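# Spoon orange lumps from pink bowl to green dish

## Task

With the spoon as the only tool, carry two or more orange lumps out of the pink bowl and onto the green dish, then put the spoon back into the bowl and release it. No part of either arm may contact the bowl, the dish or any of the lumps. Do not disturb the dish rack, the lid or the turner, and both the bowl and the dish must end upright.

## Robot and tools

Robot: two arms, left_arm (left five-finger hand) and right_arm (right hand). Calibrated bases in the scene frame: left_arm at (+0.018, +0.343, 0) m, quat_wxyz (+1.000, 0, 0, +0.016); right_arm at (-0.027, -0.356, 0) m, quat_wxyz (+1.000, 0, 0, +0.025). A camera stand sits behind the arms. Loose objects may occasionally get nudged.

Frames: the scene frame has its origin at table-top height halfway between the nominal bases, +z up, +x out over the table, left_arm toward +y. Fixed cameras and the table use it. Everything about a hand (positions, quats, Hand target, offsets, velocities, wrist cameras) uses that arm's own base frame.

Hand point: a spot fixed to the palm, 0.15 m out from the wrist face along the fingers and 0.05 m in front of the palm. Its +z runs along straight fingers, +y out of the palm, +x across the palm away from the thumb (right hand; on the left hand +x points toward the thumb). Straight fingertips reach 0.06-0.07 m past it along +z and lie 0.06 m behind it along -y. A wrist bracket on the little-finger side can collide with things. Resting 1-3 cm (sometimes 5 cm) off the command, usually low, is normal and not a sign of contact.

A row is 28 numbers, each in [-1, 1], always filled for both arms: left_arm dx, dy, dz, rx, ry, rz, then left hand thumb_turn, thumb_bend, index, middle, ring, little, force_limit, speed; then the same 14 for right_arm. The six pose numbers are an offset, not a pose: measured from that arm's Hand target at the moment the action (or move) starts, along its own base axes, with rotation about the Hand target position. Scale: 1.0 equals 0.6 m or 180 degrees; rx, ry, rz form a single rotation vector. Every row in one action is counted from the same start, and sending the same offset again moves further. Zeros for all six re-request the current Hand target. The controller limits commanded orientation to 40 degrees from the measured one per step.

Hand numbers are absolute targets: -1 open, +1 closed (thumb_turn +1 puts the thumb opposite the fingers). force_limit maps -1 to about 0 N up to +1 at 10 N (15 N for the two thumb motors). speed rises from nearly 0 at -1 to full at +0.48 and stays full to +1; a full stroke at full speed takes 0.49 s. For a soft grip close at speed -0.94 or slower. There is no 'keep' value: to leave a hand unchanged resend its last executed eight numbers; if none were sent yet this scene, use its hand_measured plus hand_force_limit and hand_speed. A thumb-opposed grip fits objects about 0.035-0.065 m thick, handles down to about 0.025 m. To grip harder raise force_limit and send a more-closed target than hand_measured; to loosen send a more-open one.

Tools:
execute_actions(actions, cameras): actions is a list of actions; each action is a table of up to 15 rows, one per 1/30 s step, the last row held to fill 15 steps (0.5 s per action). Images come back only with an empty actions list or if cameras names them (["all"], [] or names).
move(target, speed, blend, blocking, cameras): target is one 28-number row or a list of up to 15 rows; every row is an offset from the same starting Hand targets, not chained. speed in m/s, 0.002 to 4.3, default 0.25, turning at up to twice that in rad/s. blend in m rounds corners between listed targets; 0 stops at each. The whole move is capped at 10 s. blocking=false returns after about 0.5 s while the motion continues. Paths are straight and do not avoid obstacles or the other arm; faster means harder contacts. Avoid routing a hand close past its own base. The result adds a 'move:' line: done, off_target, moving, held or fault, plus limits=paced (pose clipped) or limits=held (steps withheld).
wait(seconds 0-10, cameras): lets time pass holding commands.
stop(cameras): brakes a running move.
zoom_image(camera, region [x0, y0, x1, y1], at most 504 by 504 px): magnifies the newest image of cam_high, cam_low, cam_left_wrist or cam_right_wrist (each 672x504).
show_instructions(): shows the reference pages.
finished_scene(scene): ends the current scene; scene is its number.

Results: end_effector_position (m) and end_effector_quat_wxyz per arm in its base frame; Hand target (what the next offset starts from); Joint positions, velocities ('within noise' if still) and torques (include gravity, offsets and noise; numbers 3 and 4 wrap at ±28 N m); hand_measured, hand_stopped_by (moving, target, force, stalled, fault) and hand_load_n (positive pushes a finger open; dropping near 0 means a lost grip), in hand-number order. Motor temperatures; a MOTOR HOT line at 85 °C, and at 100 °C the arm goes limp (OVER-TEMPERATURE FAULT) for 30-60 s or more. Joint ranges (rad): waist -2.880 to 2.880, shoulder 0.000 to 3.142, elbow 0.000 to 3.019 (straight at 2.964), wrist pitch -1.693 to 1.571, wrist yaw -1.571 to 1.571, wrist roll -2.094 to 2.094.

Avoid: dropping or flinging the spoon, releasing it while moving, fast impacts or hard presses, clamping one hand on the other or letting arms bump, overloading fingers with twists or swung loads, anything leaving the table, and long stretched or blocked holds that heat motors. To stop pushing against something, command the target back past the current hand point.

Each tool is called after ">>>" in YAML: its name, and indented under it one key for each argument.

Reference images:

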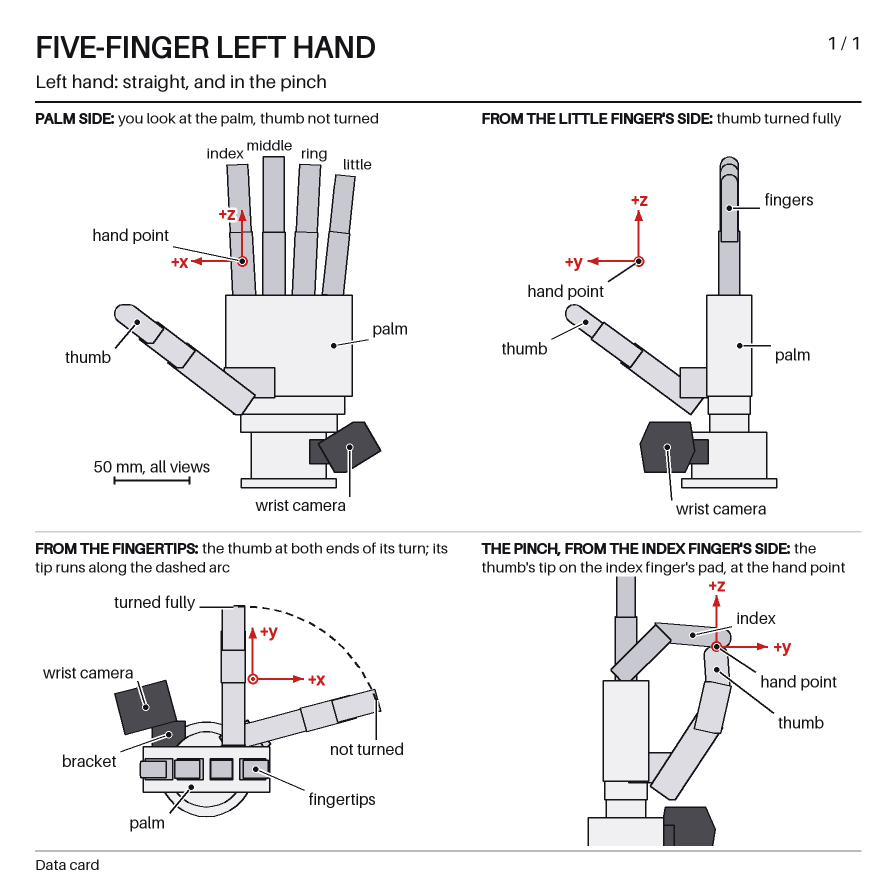

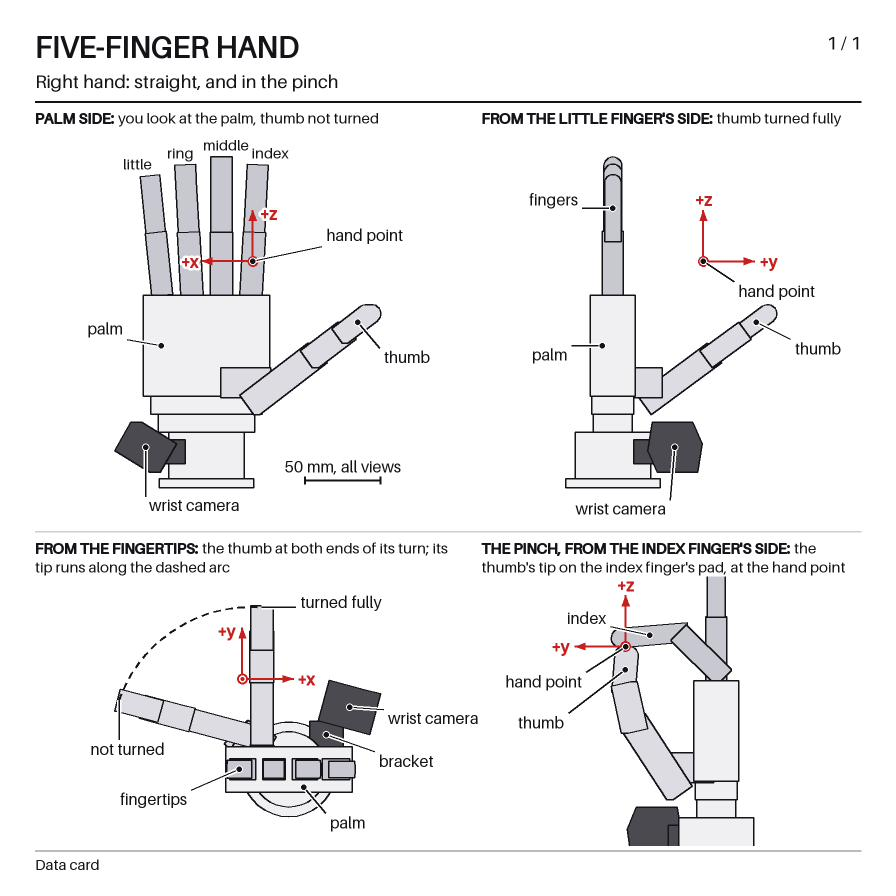

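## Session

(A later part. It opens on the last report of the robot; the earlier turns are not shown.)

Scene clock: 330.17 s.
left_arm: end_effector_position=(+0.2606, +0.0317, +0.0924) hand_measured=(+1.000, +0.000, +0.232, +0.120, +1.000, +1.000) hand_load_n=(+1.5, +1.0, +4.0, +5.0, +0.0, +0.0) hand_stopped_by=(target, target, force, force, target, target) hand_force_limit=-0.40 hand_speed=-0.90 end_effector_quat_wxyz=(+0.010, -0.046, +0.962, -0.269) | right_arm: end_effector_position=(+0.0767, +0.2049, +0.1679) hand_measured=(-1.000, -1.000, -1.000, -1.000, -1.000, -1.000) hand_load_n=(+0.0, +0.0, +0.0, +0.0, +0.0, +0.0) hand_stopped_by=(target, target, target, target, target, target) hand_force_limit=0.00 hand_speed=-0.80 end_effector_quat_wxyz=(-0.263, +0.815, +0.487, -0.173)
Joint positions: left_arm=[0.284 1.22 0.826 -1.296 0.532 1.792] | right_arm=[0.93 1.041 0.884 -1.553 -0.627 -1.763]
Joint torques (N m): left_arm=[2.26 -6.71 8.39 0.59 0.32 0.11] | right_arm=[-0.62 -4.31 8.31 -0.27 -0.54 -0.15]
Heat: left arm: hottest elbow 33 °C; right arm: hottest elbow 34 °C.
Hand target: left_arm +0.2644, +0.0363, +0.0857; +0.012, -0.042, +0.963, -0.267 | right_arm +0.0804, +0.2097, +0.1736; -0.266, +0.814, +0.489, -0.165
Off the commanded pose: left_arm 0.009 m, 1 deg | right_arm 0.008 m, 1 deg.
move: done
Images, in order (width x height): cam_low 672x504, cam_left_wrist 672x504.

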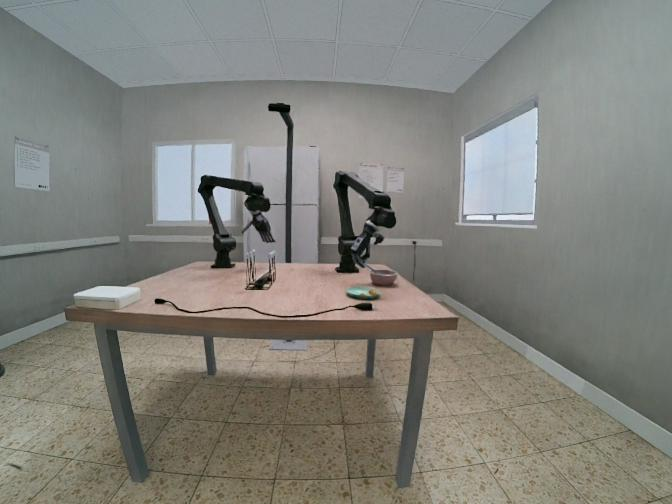

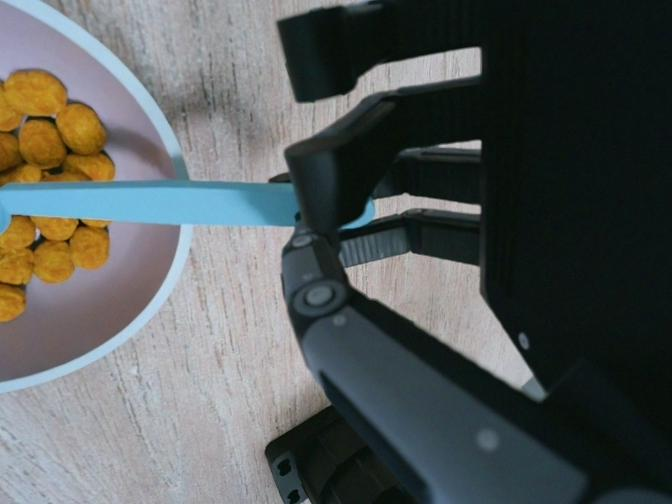

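>>> execute_actions:
  actions:
    - [[0,0,0,0,0,0,1,0,-0.3,-0.3,1,1,-0.4,-0.85,0,0,0,0,0,0,-1,-1,-1,-1,-1,-1,0,-0.8]]
    - [[0,0,0,0,0,0,1,0,-0.3,-0.3,1,1,-0.4,-0.85,0,0,0,0,0,0,-1,-1,-1,-1,-1,-1,0,-0.8]]

>>> wait:
  seconds: 2.5
  cameras: ["cam_low","cam_left_wrist"]

>>> zoom_image:
  camera: "cam_low"
  region: [342, 230, 412, 300]

Scene clock: 340.23 s.
left_arm: end_effector_position=(+0.2624, +0.0331, +0.0907) hand_measured=(+1.000, +0.000, -0.300, -0.300, +1.000, +1.000) hand_load_n=(+0.0, +0.0, +0.0, +0.0, +0.0, +0.0) hand_stopped_by=(target, target, target, target, target, target) hand_force_limit=-0.40 hand_speed=-0.85 end_effector_quat_wxyz=(+0.012, -0.043, +0.962, -0.268) | right_arm: end_effector_position=(+0.0767, +0.2049, +0.1679) hand_measured=(-1.000, -1.000, -1.000, -1.000, -1.000, -1.000) hand_load_n=(+0.0, +0.0, +0.0, +0.0, -0.5, -0.5) hand_stopped_by=(target, target, target, target, target, target) hand_force_limit=0.00 hand_speed=-0.80 end_effector_quat_wxyz=(-0.263, +0.815, +0.487, -0.173)
Joint positions: left_arm=[0.286 1.225 0.826 -1.289 0.532 1.801] | right_arm=[0.93 1.041 0.884 -1.553 -0.627 -1.763]
Joint torques (N m): left_arm=[2.08 -7.18 8.38 0.31 0.37 0.05] | right_arm=[-0.62 -4.19 8.16 -0.32 -0.55 -0.15]
Heat: left arm: hottest elbow 33 °C; right arm: hottest elbow 34 °C.
Hand target: left_arm +0.2644, +0.0363, +0.0856; +0.012, -0.042, +0.963, -0.267 | right_arm +0.0804, +0.2097, +0.1736; -0.266, +0.814, +0.489, -0.165
Off the commanded pose: left_arm 0.006 m, 0 deg | right_arm 0.008 m, 1 deg.

Scene clock: 342.73 s.
left_arm: end_effector_position=(+0.2624, +0.0331, +0.0907) hand_measured=(+1.000, +0.000, -0.300, -0.300, +1.000, +1.000) hand_load_n=(+0.0, +0.0, +0.0, +0.0, +0.0, +0.0) hand_stopped_by=(target, target, target, target, target, target) hand_force_limit=-0.40 hand_speed=-0.85 end_effector_quat_wxyz=(+0.012, -0.043, +0.962, -0.268) | right_arm: end_effector_position=(+0.0767, +0.2049, +0.1679) hand_measured=(-1.000, -1.000, -1.000, -1.000, -1.000, -1.000) hand_load_n=(+0.0, +0.0, +0.0, +0.0, +0.0, +0.0) hand_stopped_by=(target, target, target, target, target, target) hand_force_limit=0.00 hand_speed=-0.80 end_effector_quat_wxyz=(-0.263, +0.815, +0.487, -0.173)
Joint positions: left_arm=[0.286 1.225 0.826 -1.289 0.532 1.801] | right_arm=[0.93 1.041 0.884 -1.553 -0.627 -1.763]
Joint torques (N m): left_arm=[2.14 -7.18 8.36 0.32 0.37 0.05] | right_arm=[-0.5 -4.31 8.28 -0.34 -0.55 -0.14]
Heat: left arm: hottest elbow 32 °C; right arm: hottest elbow 34 °C.
Hand target: left_arm +0.2644, +0.0363, +0.0856; +0.012, -0.042, +0.963, -0.267 | right_arm +0.0804, +0.2097, +0.1736; -0.266, +0.814, +0.489, -0.165
Off the commanded pose: left_arm 0.006 m, 0 deg | right_arm 0.008 m, 1 deg.
wait: 2.50 s; at rest by 0.17 s
Images, in order (width x height): cam_low 672x504, cam_left_wrist 672x504.

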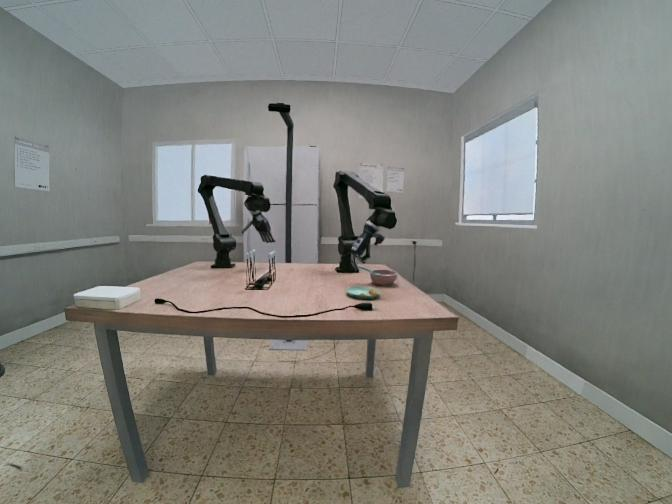

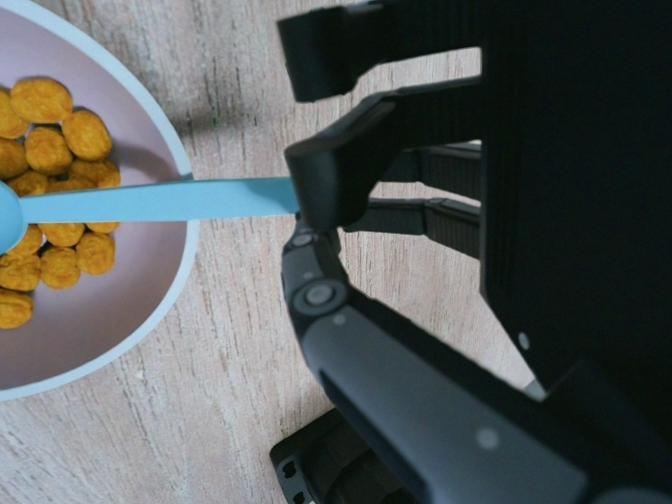

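Scaled by 7.200 from the camera's 672x504 image, which has a finer 960x720 frame.

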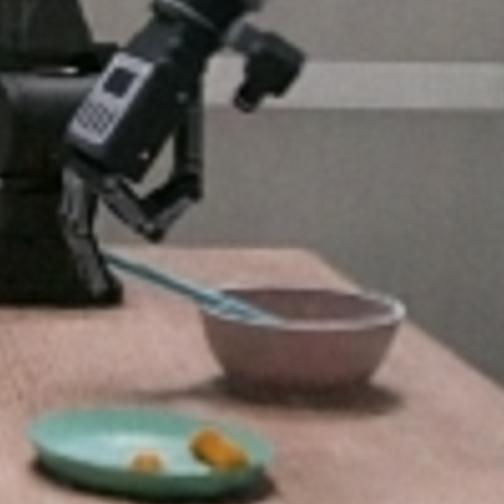

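Released; open thumb and fingers, then retreat straight up.

>>> execute_actions:
  actions:
    - [[0,0,0,0,0,0,1,-1,-1,-1,1,1,-0.4,-0.5,0,0,0,0,0,0,-1,-1,-1,-1,-1,-1,0,-0.8]]
    - [[0,0,0,0,0,0,1,-1,-1,-1,1,1,-0.4,-0.5,0,0,0,0,0,0,-1,-1,-1,-1,-1,-1,0,-0.8]]
    - [[0,0,0,0,0,0,1,-1,-1,-1,1,1,-0.4,-0.5,0,0,0,0,0,0,-1,-1,-1,-1,-1,-1,0,-0.8]]

>>> move:
  target: [0,-0.015,0.25,0,0,0,1,-1,-1,-1,1,1,-0.4,-0.5,0,0,0,0,0,0,-1,-1,-1,-1,-1,-1,0,-0.8]
  speed: 0.1
  cameras: ["cam_high","cam_low"]

>>> zoom_image:
  camera: "cam_high"
  region: [450, 150, 590, 310]

>>> zoom_image:
  camera: "cam_low"
  region: [342, 230, 412, 300]

Scene clock: 352.50 s.
left_arm: end_effector_position=(+0.2624, +0.0332, +0.0907) hand_measured=(+1.000, -1.000, -1.000, -1.000, +1.000, +1.000) hand_load_n=(+0.0, +0.0, -0.5, +0.0, +0.0, +0.0) hand_stopped_by=(target, target, target, target, target, target) hand_force_limit=-0.40 hand_speed=-0.50 end_effector_quat_wxyz=(+0.012, -0.042, +0.962, -0.268) | right_arm: end_effector_position=(+0.0767, +0.2049, +0.1679) hand_measured=(-1.000, -1.000, -1.000, -1.000, -1.000, -1.000) hand_load_n=(-0.5, +0.0, +0.0, +0.0, +0.0, -0.5) hand_stopped_by=(target, target, target, target, target, target) hand_force_limit=0.00 hand_speed=-0.80 end_effector_quat_wxyz=(-0.263, +0.815, +0.487, -0.173)
Joint positions: left_arm=[0.286 1.225 0.826 -1.289 0.531 1.801] | right_arm=[0.93 1.041 0.884 -1.553 -0.627 -1.763]
Joint torques (N m): left_arm=[2.14 -7.18 8.35 0.35 0.38 0.04] | right_arm=[-0.44 -4.42 8.25 -0.27 -0.56 -0.15]
Heat: left arm: hottest elbow 32 °C; right arm: hottest elbow 34 °C.
Hand target: left_arm +0.2643, +0.0363, +0.0856; +0.012, -0.042, +0.963, -0.267 | right_arm +0.0804, +0.2097, +0.1736; -0.266, +0.814, +0.489, -0.165
Off the commanded pose: left_arm 0.006 m, 0 deg | right_arm 0.008 m, 1 deg.

Scene clock: 354.57 s.
left_arm: end_effector_position=(+0.2575, +0.0275, +0.2184) hand_measured=(+1.000, -1.000, -1.000, -1.000, +1.000, +1.000) hand_load_n=(+0.0, +0.0, -0.5, +0.0, +0.0, +0.5) hand_stopped_by=(target, target, target, target, target, target) hand_force_limit=-0.40 hand_speed=-0.50 end_effector_quat_wxyz=(-0.002, -0.046, +0.962, -0.270) | right_arm: end_effector_position=(+0.0767, +0.2049, +0.1679) hand_measured=(-1.000, -1.000, -1.000, -1.000, -1.000, -1.000) hand_load_n=(-0.5, -0.5, +0.0, +0.0, +0.0, +0.0) hand_stopped_by=(target, target, target, target, target, target) hand_force_limit=0.00 hand_speed=-0.80 end_effector_quat_wxyz=(-0.263, +0.815, +0.487, -0.173)
Joint positions: left_arm=[0.271 1.149 1.107 -1.667 0.531 1.784] | right_arm=[0.93 1.041 0.884 -1.553 -0.627 -1.763]
Joint torques (N m): left_arm=[0.85 -9 12.9 -0.64 0.48 -0.12] | right_arm=[-0.56 -4.31 8.31 -0.27 -0.53 -0.14]
Heat: left arm: hottest elbow 32 °C; right arm: hottest elbow 34 °C.
Hand target: left_arm +0.2643, +0.0274, +0.2356; +0.012, -0.042, +0.963, -0.267 | right_arm +0.0804, +0.2097, +0.1736; -0.266, +0.814, +0.489, -0.165
Off the commanded pose: left_arm 0.019 m, 2 deg | right_arm 0.008 m, 1 deg.
joint sent to its limit (left arm) — joint 4 (wrist pitch), lower limit. The joint targets still meet the commanded pose.
move: off_target (left_arm)
Images, in order (width x height): cam_high 672x504, cam_low 672x504.

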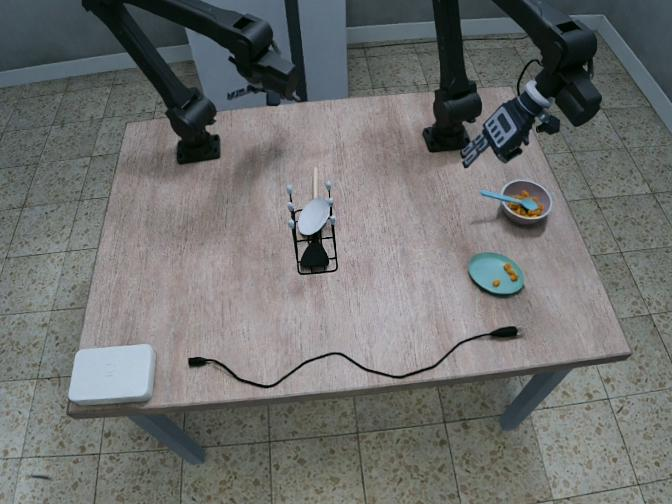

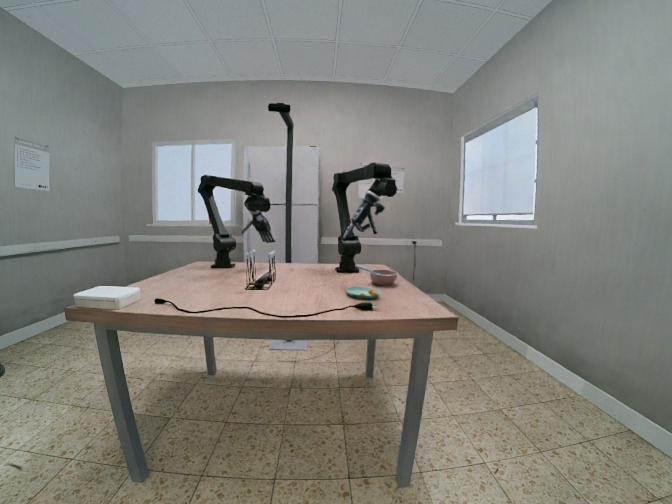

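Scaled by 3.150 from the camera's 672x504 image, which has a finer 960x720 frame.

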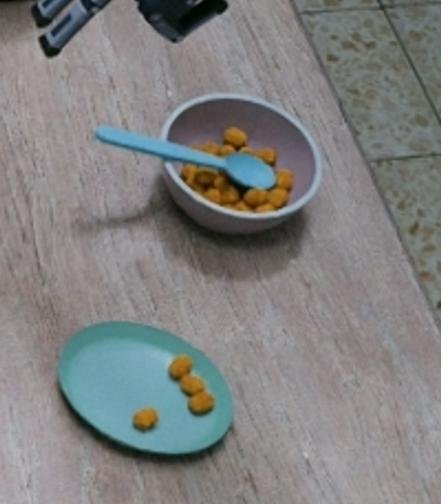

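Scaled by 7.200 from the camera's 672x504 image, which has a finer 960x720 frame.

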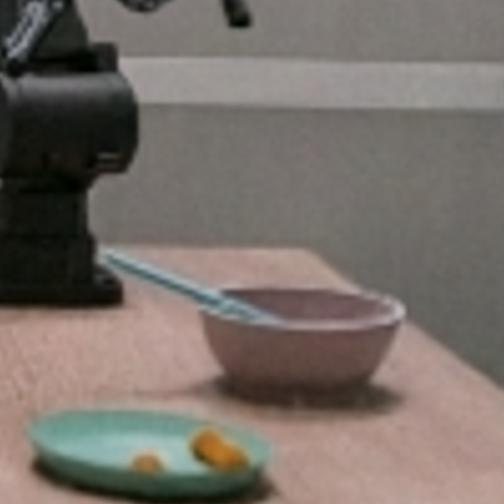

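>>> finished_scene:
  scene: 2

The scene is finished: the task was done.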